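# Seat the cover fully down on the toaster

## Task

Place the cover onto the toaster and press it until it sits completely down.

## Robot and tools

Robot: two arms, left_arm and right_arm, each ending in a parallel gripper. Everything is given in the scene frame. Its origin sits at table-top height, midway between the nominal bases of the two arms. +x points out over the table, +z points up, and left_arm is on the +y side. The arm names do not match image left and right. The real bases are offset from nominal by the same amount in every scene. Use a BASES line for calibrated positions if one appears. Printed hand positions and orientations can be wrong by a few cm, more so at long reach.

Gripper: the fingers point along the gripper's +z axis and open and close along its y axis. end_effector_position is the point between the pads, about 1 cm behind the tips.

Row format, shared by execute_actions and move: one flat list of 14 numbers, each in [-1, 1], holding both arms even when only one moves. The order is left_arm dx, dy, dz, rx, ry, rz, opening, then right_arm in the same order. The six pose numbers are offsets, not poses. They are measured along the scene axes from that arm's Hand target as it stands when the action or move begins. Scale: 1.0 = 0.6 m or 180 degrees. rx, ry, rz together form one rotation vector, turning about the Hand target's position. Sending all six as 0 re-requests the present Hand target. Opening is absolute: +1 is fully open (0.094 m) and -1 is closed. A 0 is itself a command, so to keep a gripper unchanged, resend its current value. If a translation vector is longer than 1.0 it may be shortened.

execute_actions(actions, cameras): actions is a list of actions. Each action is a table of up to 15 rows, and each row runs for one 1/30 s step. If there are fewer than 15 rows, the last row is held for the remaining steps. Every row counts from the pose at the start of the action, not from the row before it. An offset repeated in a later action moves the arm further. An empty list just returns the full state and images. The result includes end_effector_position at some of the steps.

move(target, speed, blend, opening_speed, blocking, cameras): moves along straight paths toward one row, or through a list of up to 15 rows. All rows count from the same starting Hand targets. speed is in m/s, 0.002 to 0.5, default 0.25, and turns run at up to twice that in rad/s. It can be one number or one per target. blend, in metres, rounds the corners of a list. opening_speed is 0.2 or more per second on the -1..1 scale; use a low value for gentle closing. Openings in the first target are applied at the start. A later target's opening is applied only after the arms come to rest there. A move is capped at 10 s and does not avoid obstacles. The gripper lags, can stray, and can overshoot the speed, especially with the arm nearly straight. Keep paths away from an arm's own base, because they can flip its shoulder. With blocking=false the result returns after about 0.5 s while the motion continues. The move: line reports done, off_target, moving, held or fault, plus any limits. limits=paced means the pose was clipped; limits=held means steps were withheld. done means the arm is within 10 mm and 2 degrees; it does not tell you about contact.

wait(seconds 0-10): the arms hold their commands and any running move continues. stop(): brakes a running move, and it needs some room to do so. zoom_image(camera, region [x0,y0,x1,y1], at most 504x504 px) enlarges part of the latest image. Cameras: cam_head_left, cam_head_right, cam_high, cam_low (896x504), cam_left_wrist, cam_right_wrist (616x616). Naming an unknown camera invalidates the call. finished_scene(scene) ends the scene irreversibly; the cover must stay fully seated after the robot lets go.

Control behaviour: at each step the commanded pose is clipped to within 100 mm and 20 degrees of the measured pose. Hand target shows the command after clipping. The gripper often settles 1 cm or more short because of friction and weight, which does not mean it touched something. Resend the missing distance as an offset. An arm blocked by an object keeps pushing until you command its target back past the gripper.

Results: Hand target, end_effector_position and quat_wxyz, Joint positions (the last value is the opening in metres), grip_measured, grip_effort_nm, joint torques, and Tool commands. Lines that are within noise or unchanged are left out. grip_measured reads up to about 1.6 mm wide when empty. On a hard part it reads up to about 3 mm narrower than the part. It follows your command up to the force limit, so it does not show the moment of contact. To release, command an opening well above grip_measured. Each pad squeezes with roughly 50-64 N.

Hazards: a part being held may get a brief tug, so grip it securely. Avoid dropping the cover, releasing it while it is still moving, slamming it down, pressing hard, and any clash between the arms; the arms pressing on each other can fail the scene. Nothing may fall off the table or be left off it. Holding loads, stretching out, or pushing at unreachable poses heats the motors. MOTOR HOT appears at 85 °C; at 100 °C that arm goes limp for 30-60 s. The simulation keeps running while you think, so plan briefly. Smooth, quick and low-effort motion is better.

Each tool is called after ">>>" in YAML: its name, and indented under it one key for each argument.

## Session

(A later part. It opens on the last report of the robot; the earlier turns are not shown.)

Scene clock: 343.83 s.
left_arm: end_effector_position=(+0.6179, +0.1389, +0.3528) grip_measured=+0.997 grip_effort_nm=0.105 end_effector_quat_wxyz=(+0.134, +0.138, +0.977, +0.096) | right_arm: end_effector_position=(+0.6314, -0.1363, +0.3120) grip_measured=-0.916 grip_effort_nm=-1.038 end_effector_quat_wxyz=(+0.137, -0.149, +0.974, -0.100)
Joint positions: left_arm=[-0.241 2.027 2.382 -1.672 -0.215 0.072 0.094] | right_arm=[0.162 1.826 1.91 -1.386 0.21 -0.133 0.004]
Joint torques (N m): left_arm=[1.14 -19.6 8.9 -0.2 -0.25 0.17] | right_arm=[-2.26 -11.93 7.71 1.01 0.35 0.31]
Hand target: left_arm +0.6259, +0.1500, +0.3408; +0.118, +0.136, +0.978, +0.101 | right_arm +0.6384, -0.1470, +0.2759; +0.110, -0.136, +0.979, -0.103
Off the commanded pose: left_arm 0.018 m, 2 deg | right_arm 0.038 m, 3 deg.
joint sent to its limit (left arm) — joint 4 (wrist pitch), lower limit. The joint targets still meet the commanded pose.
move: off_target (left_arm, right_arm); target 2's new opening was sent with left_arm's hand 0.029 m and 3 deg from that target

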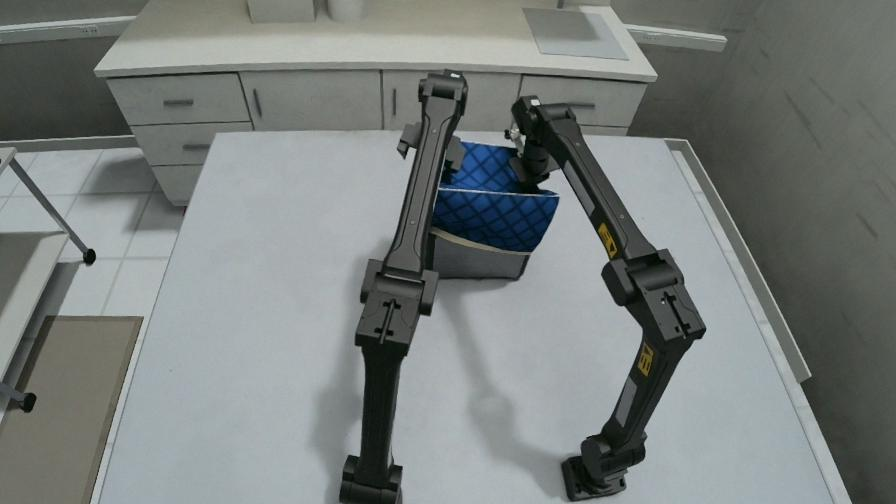

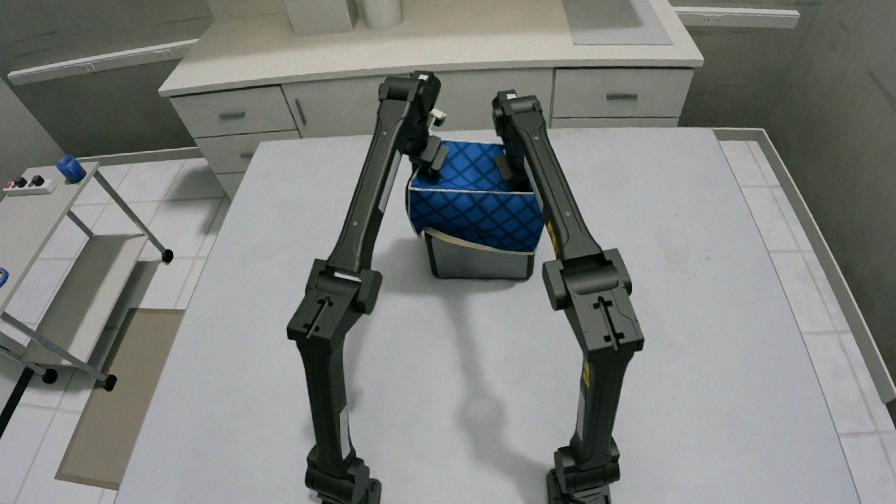

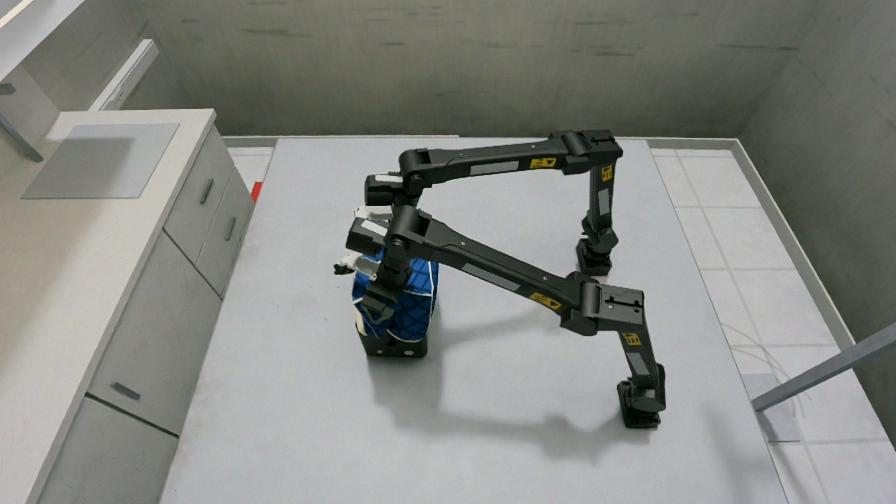

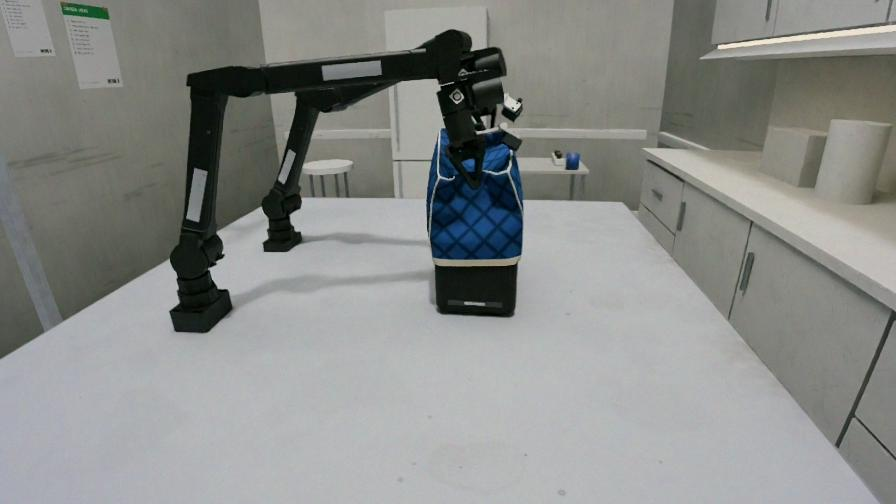

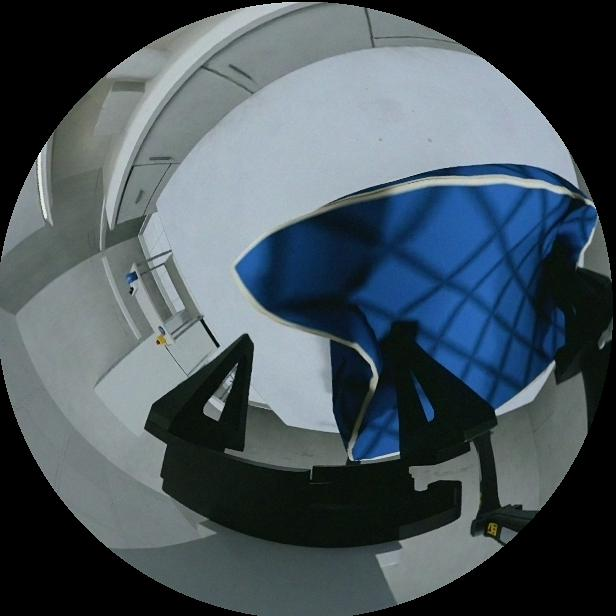

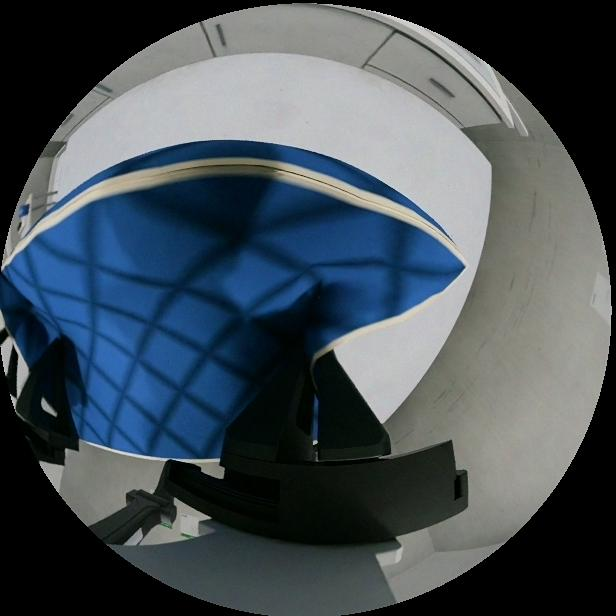

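>>> move:
  target:
    - [0,0.0,0.12,0,0,0,1,0,0,0,0,0,0,-1]
    - [-0.02,0.2,0.15,0,0,0,1,0,0,0,0,0,0,-1]
  speed: 0.12
  blend: 0.02

>>> zoom_image:
  camera: "cam_high"
  region: [340, 200, 460, 365]

>>> zoom_image:
  camera: "cam_head_left"
  region: [395, 120, 585, 285]

Scene clock: 355.47 s.
left_arm: end_effector_position=(+0.6228, +0.2644, +0.4099) grip_measured=+0.999 grip_effort_nm=0.076 end_effector_quat_wxyz=(+0.168, +0.140, +0.970, +0.109) | right_arm: end_effector_position=(+0.6349, -0.1390, +0.2958) grip_measured=-0.916 grip_effort_nm=-1.038 end_effector_quat_wxyz=(+0.125, -0.147, +0.976, -0.100)
Joint positions: left_arm=[-0.043 1.984 2.456 -1.679 -0.179 0.282 0.094] | right_arm=[0.157 1.848 1.904 -1.38 0.21 -0.131 0.004]
Joint torques (N m): left_arm=[0.62 -23.77 7.53 0.27 0.03 0.11] | right_arm=[-1.9 -13.57 8.61 0.73 0.34 0.28]
Hand target: left_arm +0.6139, +0.2699, +0.4308; +0.118, +0.136, +0.978, +0.101 | right_arm +0.6384, -0.1469, +0.2760; +0.110, -0.137, +0.979, -0.103
Off the commanded pose: left_arm 0.023 m, 6 deg | right_arm 0.022 m, 2 deg.
joint sent to its limit (left arm) — joint 4 (wrist pitch), lower limit. The joint targets are off in orientation, not in position.
move: off_target (left_arm, right_arm)

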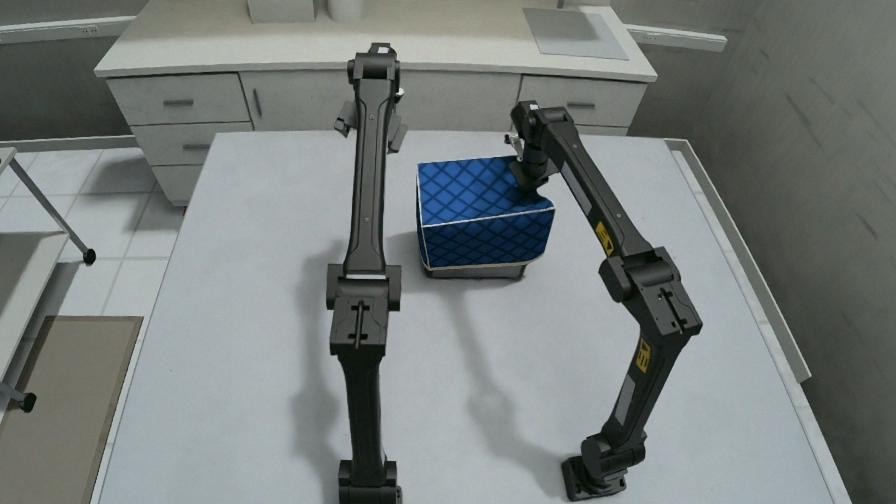

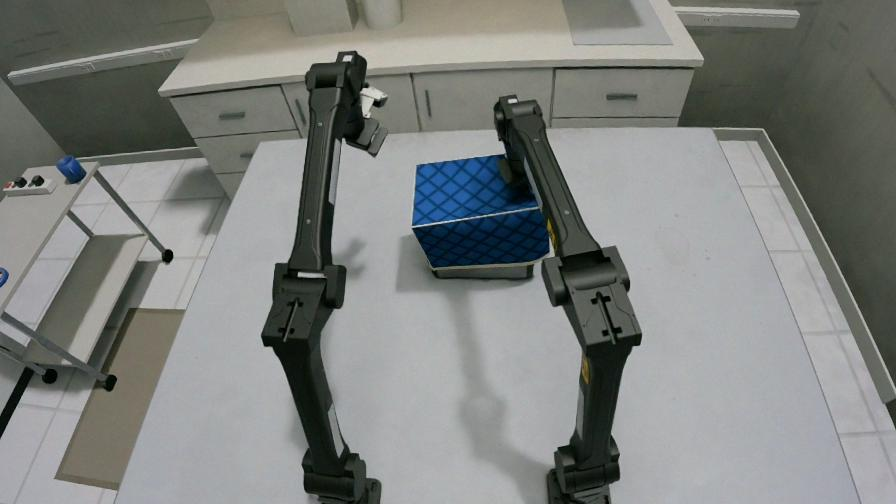

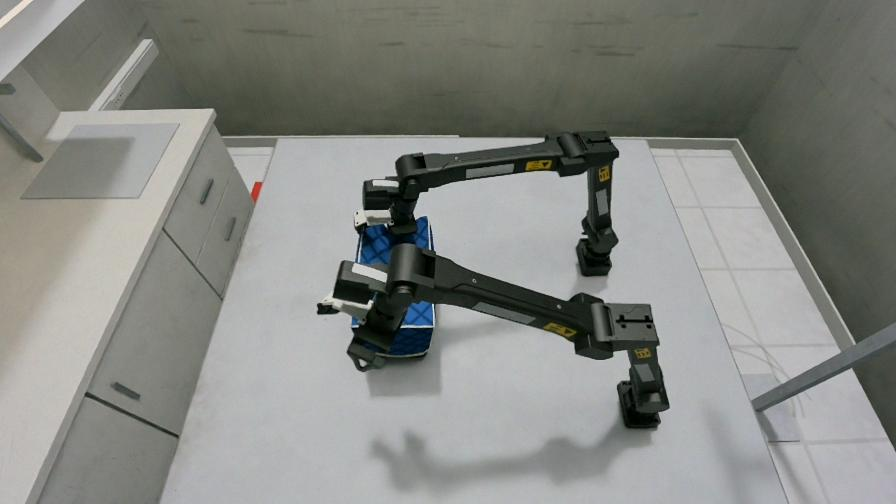

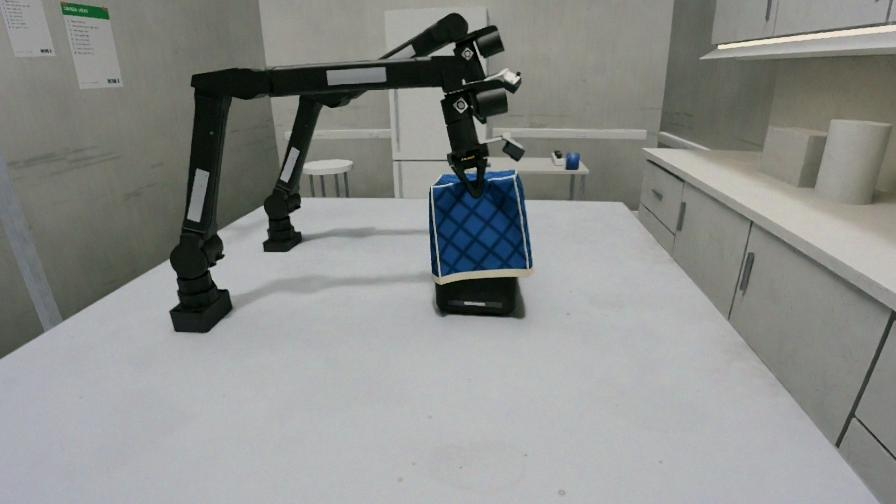

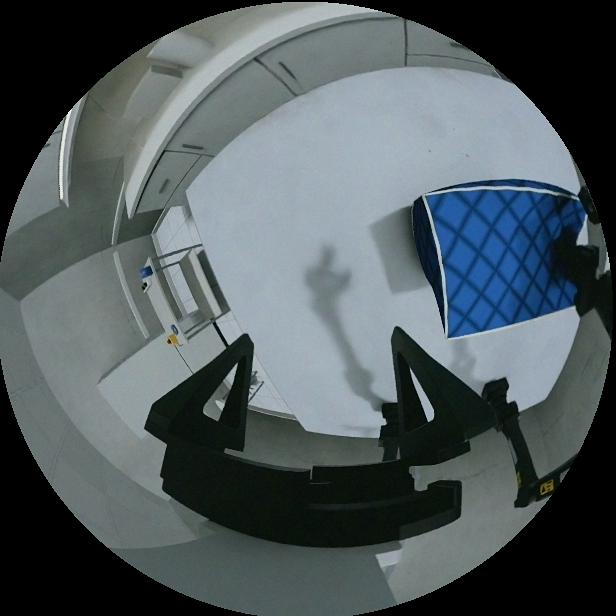

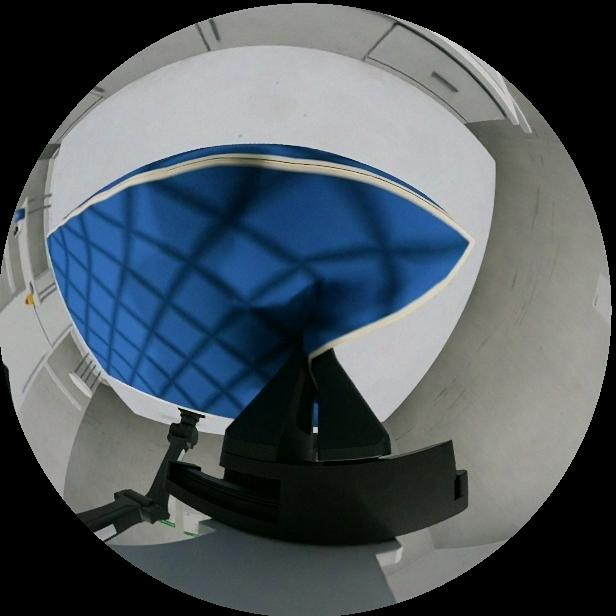

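Scaled by 3.055.

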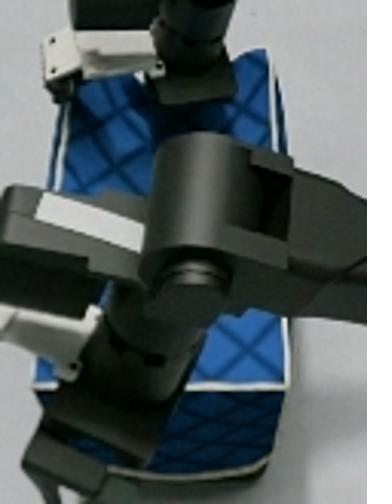

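Scaled by 2.653.

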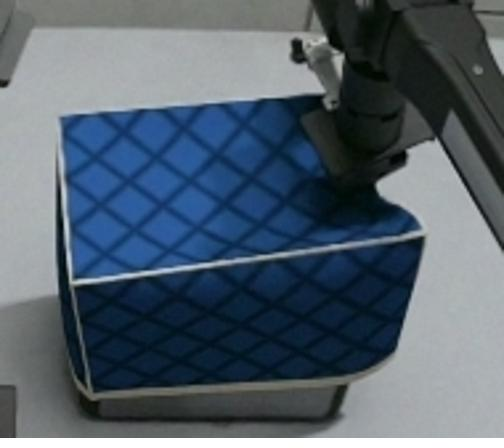

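>>> move:
  target:
    - [0,0,0,0,0,0,1,0,0,0,0,0,0,1]
    - [0,0.05,0,0,0,0,1,0,0.0,0.14,0,0,0,1]
    - [0,0.05,0,0,0,0,1,-0.02,-0.18,0.18,0,0,0,1]
  speed: 0.12
  opening_speed: 0.8

>>> zoom_image:
  camera: "cam_high"
  region: [340, 200, 460, 365]

>>> zoom_image:
  camera: "cam_head_left"
  region: [395, 120, 585, 285]

>>> zoom_image:
  camera: "cam_low"
  region: [400, 150, 560, 340]

Scene clock: 367.57 s.
left_arm: end_effector_position=(+0.6221, +0.2924, +0.4096) grip_measured=+0.999 grip_effort_nm=0.071 end_effector_quat_wxyz=(+0.164, +0.142, +0.970, +0.111) | right_arm: end_effector_position=(+0.6227, -0.2512, +0.3606) grip_measured=+0.998 grip_effort_nm=0.100 end_effector_quat_wxyz=(+0.089, -0.134, +0.982, -0.101)
Joint positions: left_arm=[0.002 1.984 2.456 -1.679 -0.166 0.328 0.094] | right_arm=[-0.03 1.855 2.094 -1.604 0.178 -0.283 0.094]
Joint torques (N m): left_arm=[0.85 -23.88 8.01 0.12 0.03 0.12] | right_arm=[-1.49 -15.68 13.33 0.23 0 -0.04]
Hand target: left_arm +0.6139, +0.2999, +0.4308; +0.118, +0.136, +0.978, +0.101 | right_arm +0.6264, -0.2550, +0.3838; +0.110, -0.136, +0.979, -0.103
Off the commanded pose: left_arm 0.024 m, 6 deg | right_arm 0.024 m, 2 deg.
joint sent to its limit (left arm) — joint 4 (wrist pitch), lower limit. The joint targets are off in orientation, not in position.
move: off_target (left_arm, right_arm)

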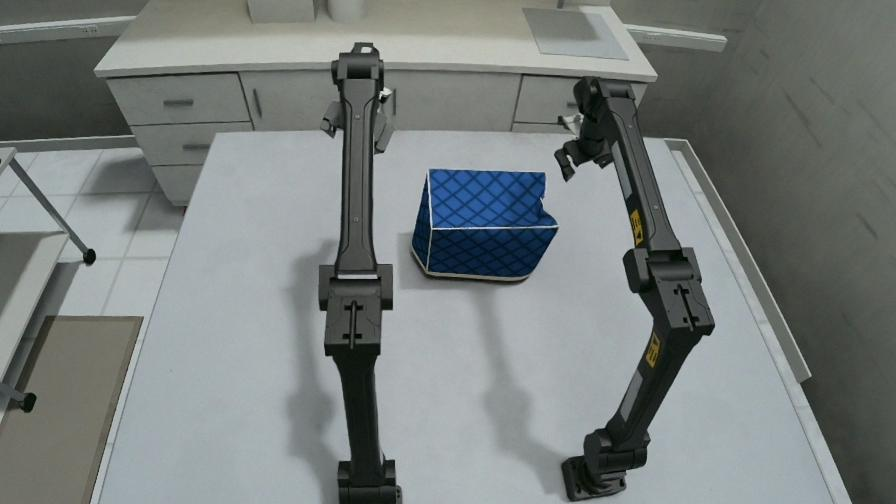

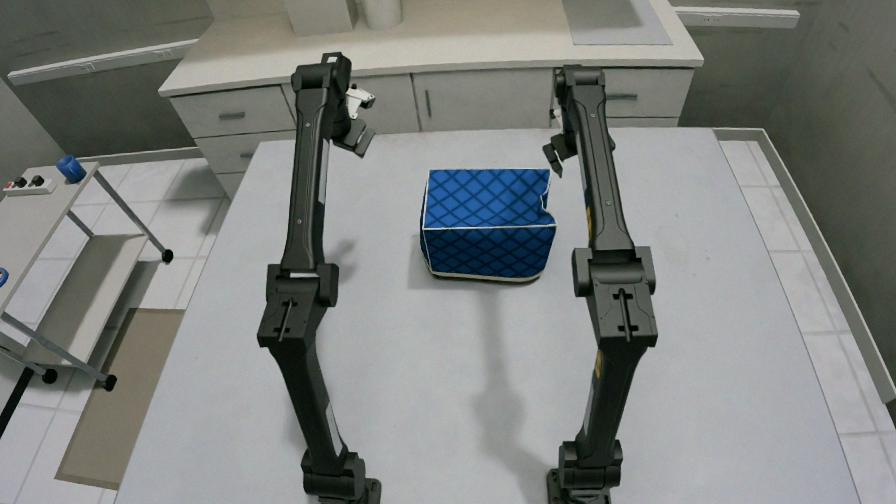

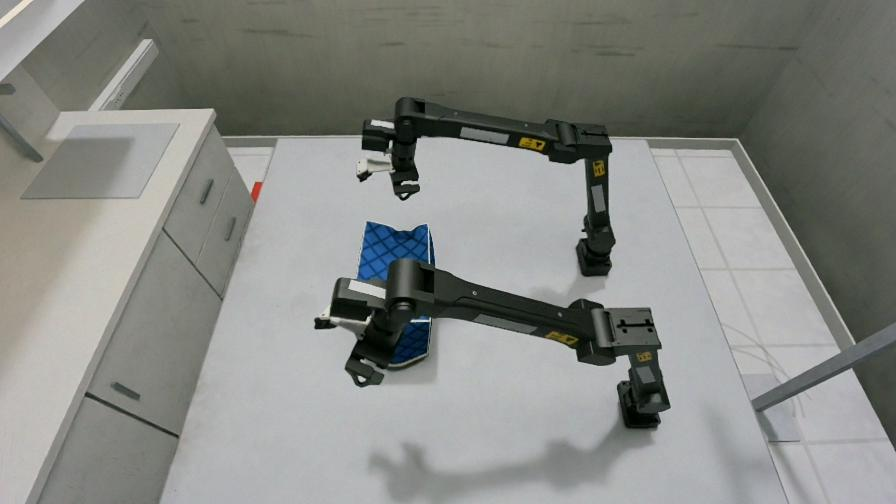

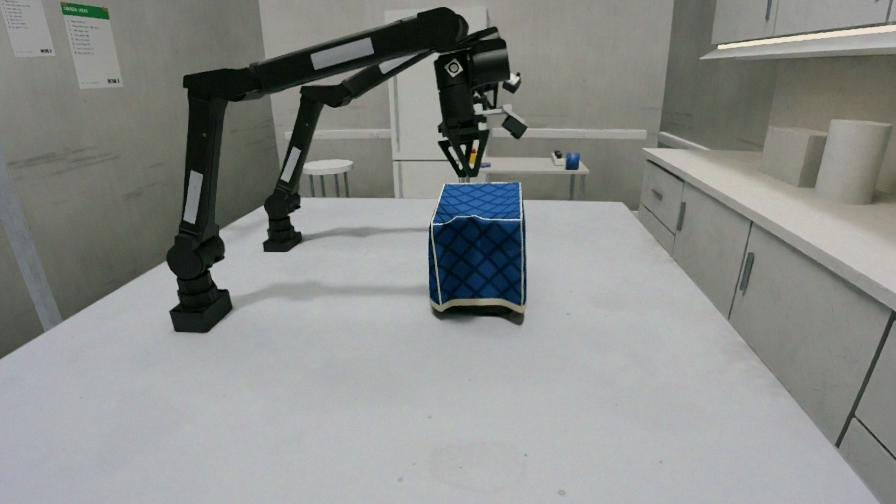

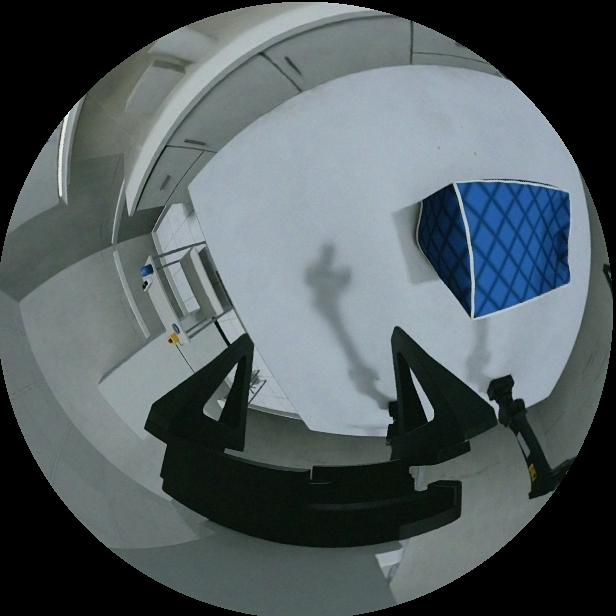

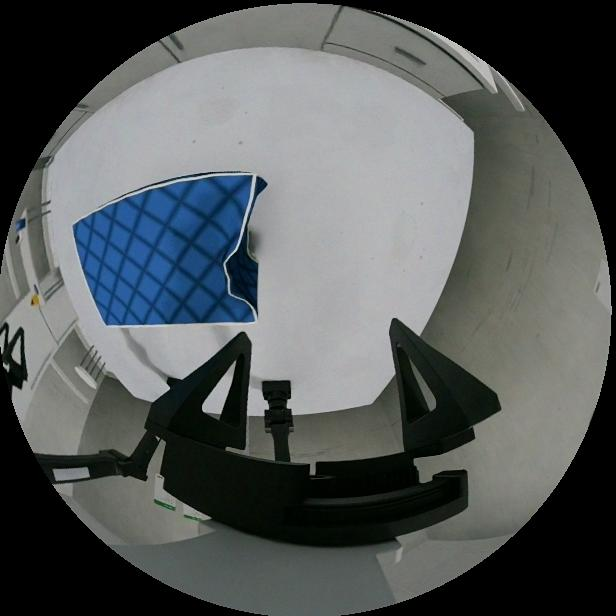

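Scaled by 3.055.

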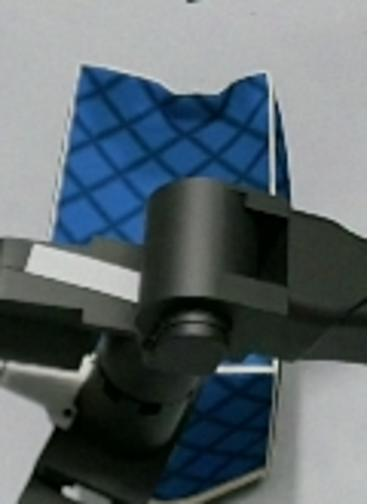

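Scaled by 2.653.

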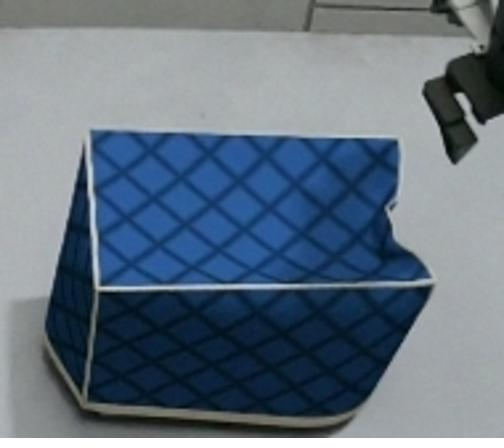

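Scaled by 2.653.

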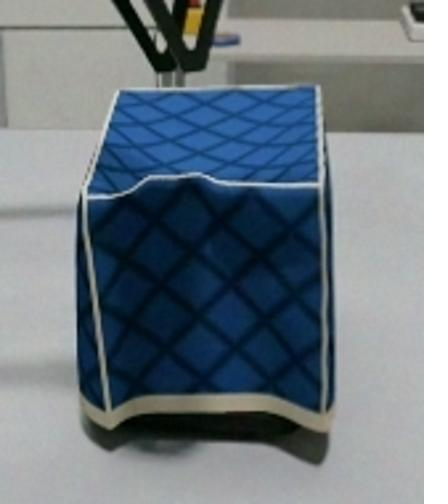

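>>> wait:
  seconds: 2

>>> zoom_image:
  camera: "cam_low"
  region: [400, 150, 560, 340]

>>> zoom_image:
  camera: "cam_head_left"
  region: [395, 140, 585, 300]

>>> zoom_image:
  camera: "cam_head_right"
  region: [395, 140, 585, 300]

>>> zoom_image:
  camera: "cam_left_wrist"
  region: [380, 150, 600, 340]

>>> zoom_image:
  camera: "cam_right_wrist"
  region: [60, 150, 290, 350]

Scene clock: 376.40 s.
left_arm: end_effector_position=(+0.6221, +0.2924, +0.4096) grip_measured=+0.999 grip_effort_nm=0.071 end_effector_quat_wxyz=(+0.164, +0.142, +0.970, +0.111) | right_arm: end_effector_position=(+0.6226, -0.2512, +0.3606) grip_measured=+0.998 grip_effort_nm=0.095 end_effector_quat_wxyz=(+0.089, -0.135, +0.982, -0.101)
Joint positions: left_arm=[0.002 1.984 2.456 -1.679 -0.166 0.328 0.094] | right_arm=[-0.03 1.855 2.094 -1.604 0.178 -0.283 0.094]
Joint torques (N m): left_arm=[1.03 -23.82 7.97 0.31 0.03 0.13] | right_arm=[-1.44 -15.62 13.34 0.25 0 -0.02]
Hand target: left_arm +0.6139, +0.2999, +0.4308; +0.118, +0.136, +0.978, +0.101 | right_arm +0.6264, -0.2550, +0.3838; +0.110, -0.136, +0.979, -0.103
Tool commands: left_gripper/opening=+1.0 right_gripper/opening=+1.0
Off the commanded pose: left_arm 0.024 m, 6 deg | right_arm 0.024 m, 2 deg.
wait: 2.00 s; at rest from the start

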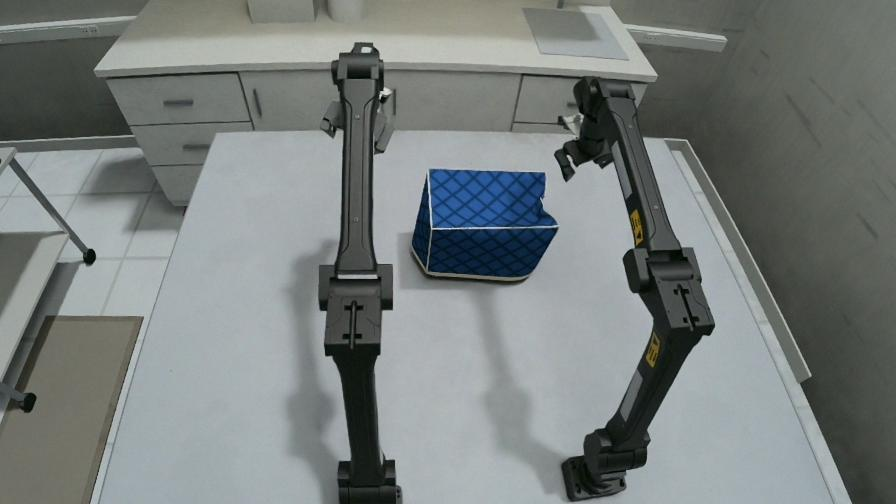

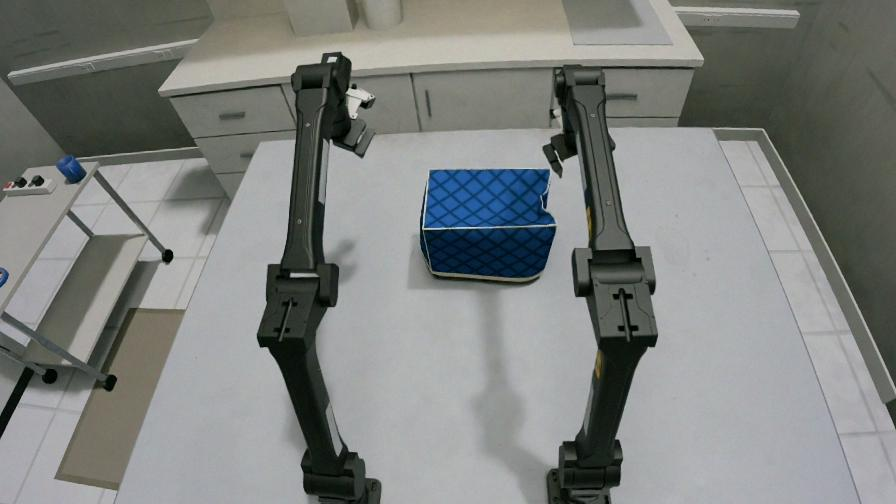

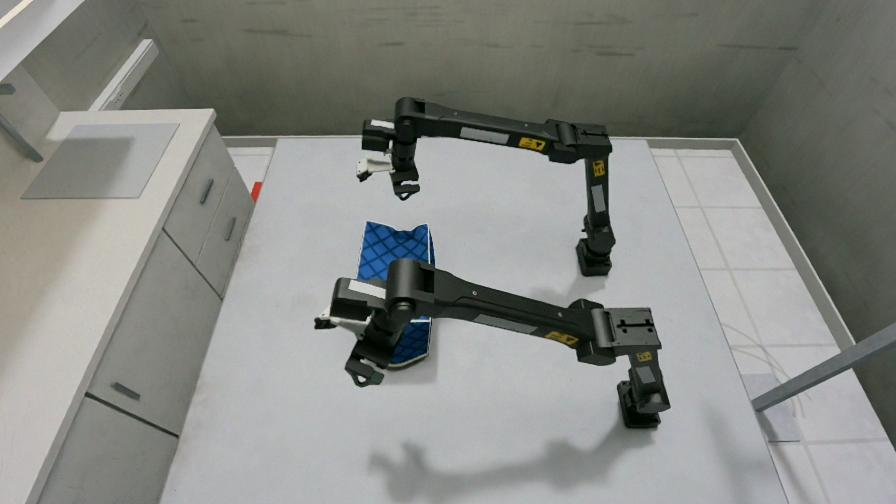

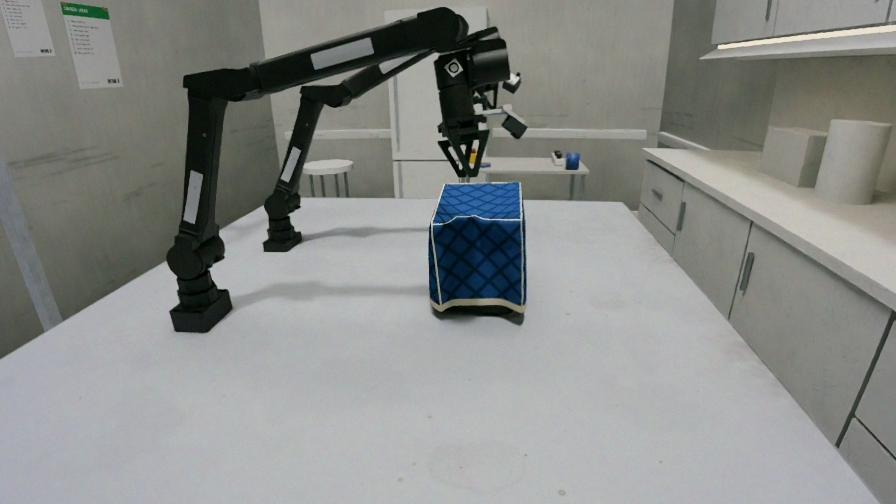

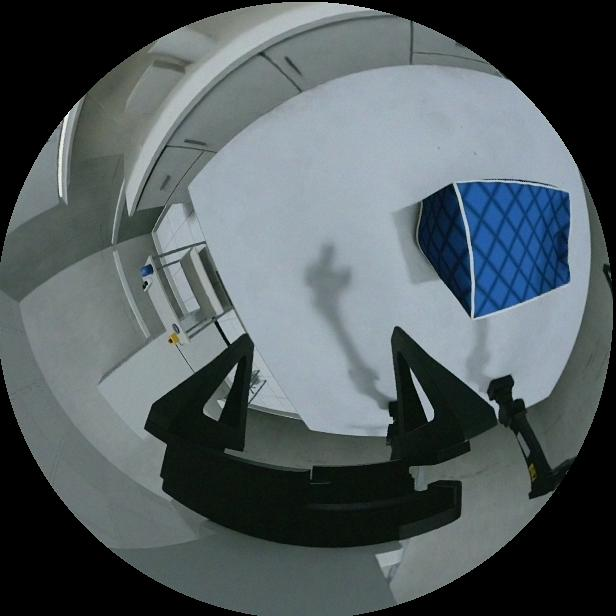

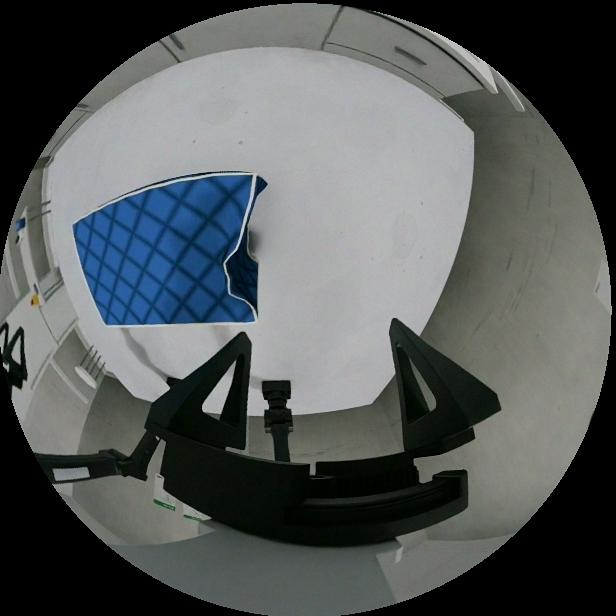

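Scaled by 2.653.

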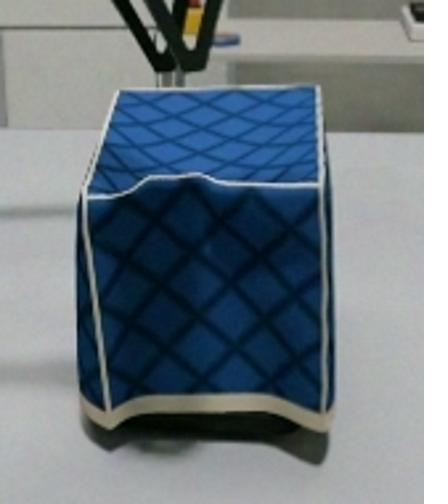

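Scaled by 2.653.

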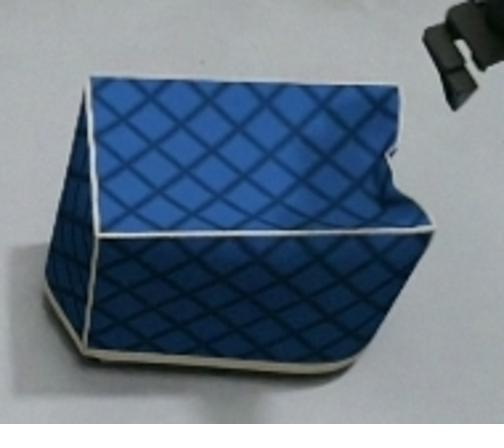

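Scaled by 2.653.

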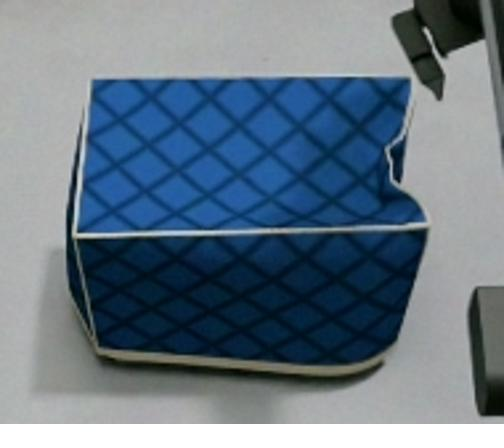

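Scaled by 2.291 from the camera's 616x616 image, which has a finer 880x880 frame.

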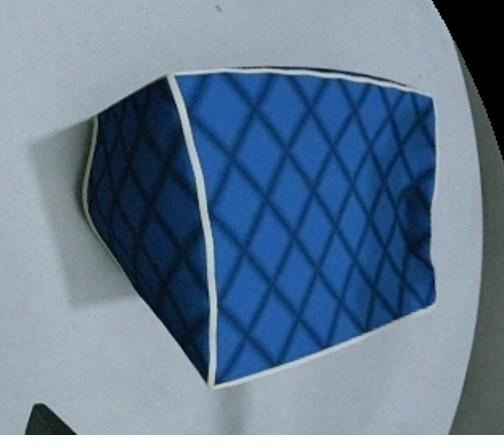

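Scaled by 2.191 from the camera's 616x616 image, which has a finer 880x880 frame.

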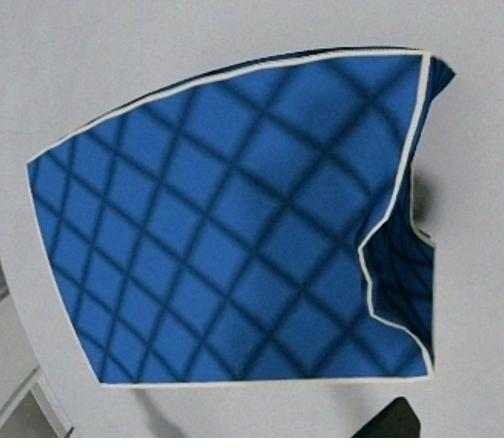

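>>> move:
  target:
    - [0,0,0,0,0,0,1,0.015,0.18,-0.133,0.111,0.004,-0.582,1]
    - [0,0,0,0,0,0,1,0.015,0.18,-0.3,0.111,0.004,-0.582,1]
  speed: [0.15,0.06]

>>> zoom_image:
  camera: "cam_low"
  region: [400, 150, 560, 340]

>>> zoom_image:
  camera: "cam_head_left"
  region: [395, 140, 585, 300]

Scene clock: 400.40 s.
left_arm: end_effector_position=(+0.6221, +0.2924, +0.4096) grip_measured=+0.999 grip_effort_nm=0.081 end_effector_quat_wxyz=(+0.164, +0.142, +0.970, +0.111) | right_arm: end_effector_position=(+0.6373, -0.1555, +0.2295) grip_measured=+0.998 grip_effort_nm=0.090 end_effector_quat_wxyz=(+0.013, +0.705, +0.709, +0.012)
Joint positions: left_arm=[0.002 1.984 2.456 -1.679 -0.166 0.329 0.094] | right_arm=[0.075 2.003 1.993 -1.525 0.004 1.678 0.094]
Joint torques (N m): left_arm=[0.44 -24 7.94 0.2 0.04 0.11] | right_arm=[0.03 -14.74 6.94 0.5 -0.02 0.26]
Hand target: left_arm +0.6139, +0.2999, +0.4308; +0.118, +0.137, +0.978, +0.101 | right_arm +0.6355, -0.1469, +0.2040; +0.000, +0.706, +0.708, -0.001
Off the commanded pose: left_arm 0.024 m, 6 deg | right_arm 0.027 m, 2 deg.
joint sent to its limit (left arm) — joint 4 (wrist pitch), lower limit. The joint targets are off in orientation, not in position.
move: off_target (left_arm, right_arm)

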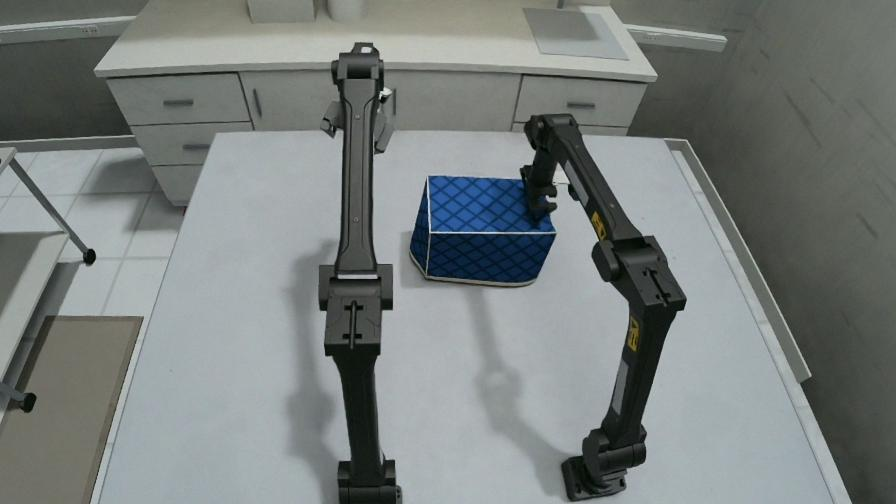

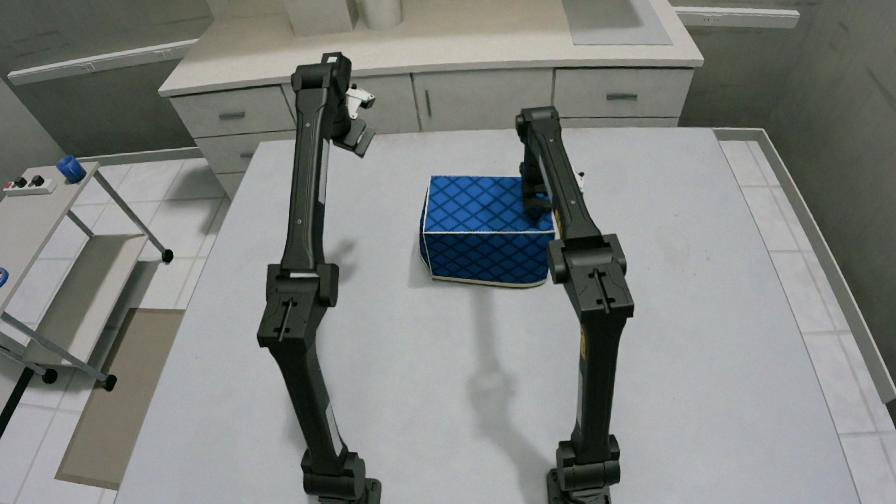

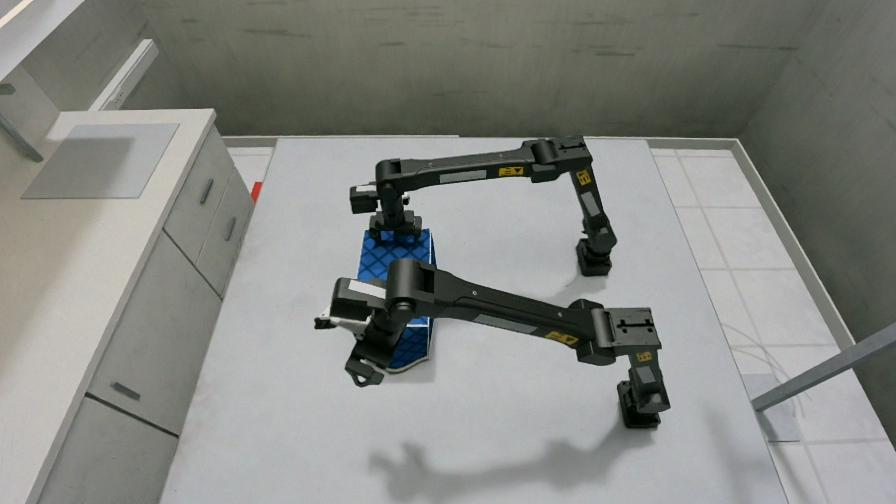

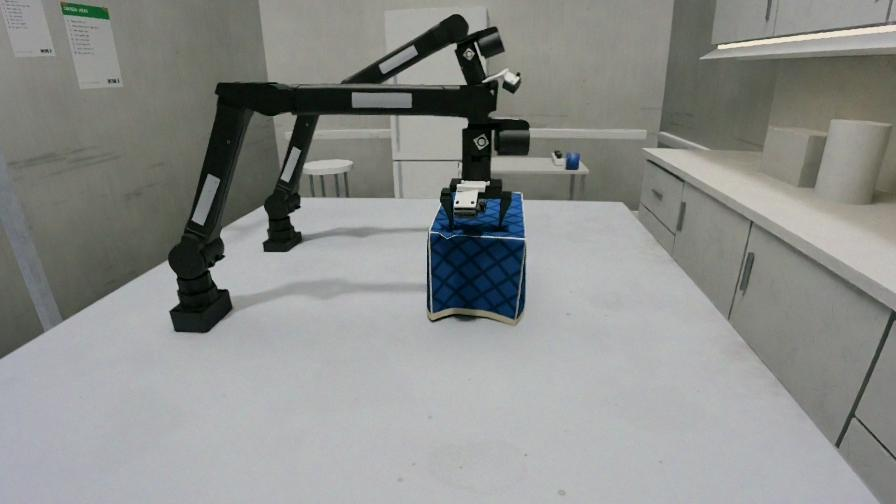

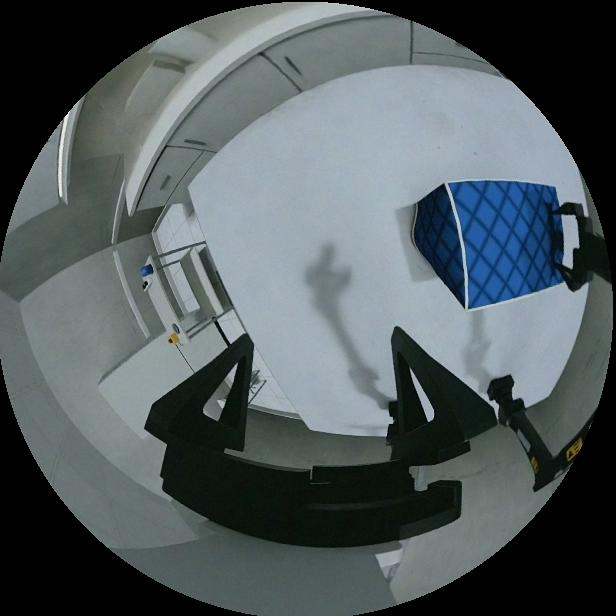

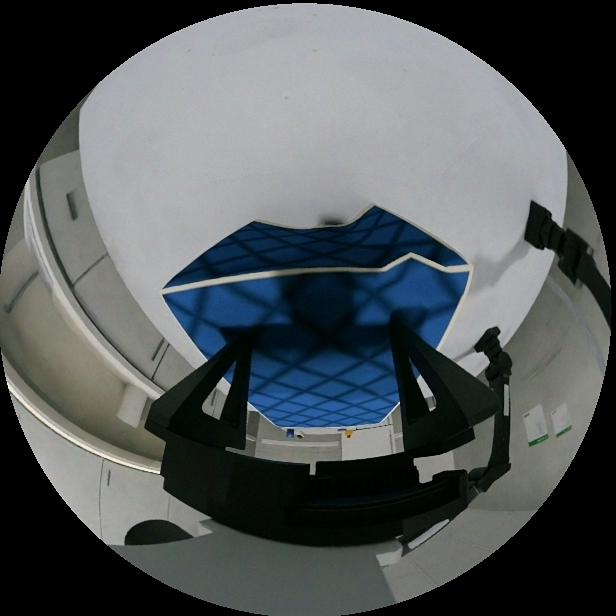

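Scaled by 2.653.

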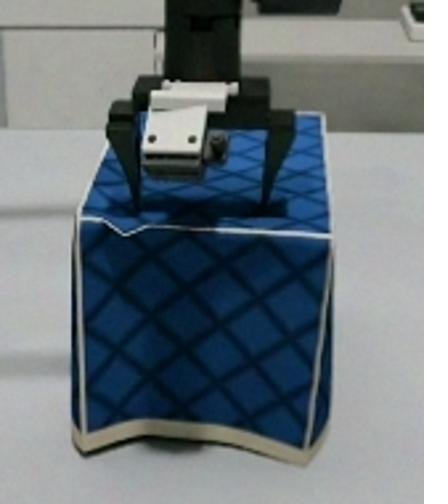

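Scaled by 2.653.

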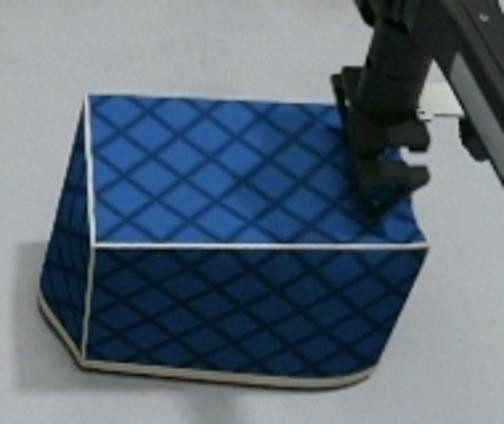

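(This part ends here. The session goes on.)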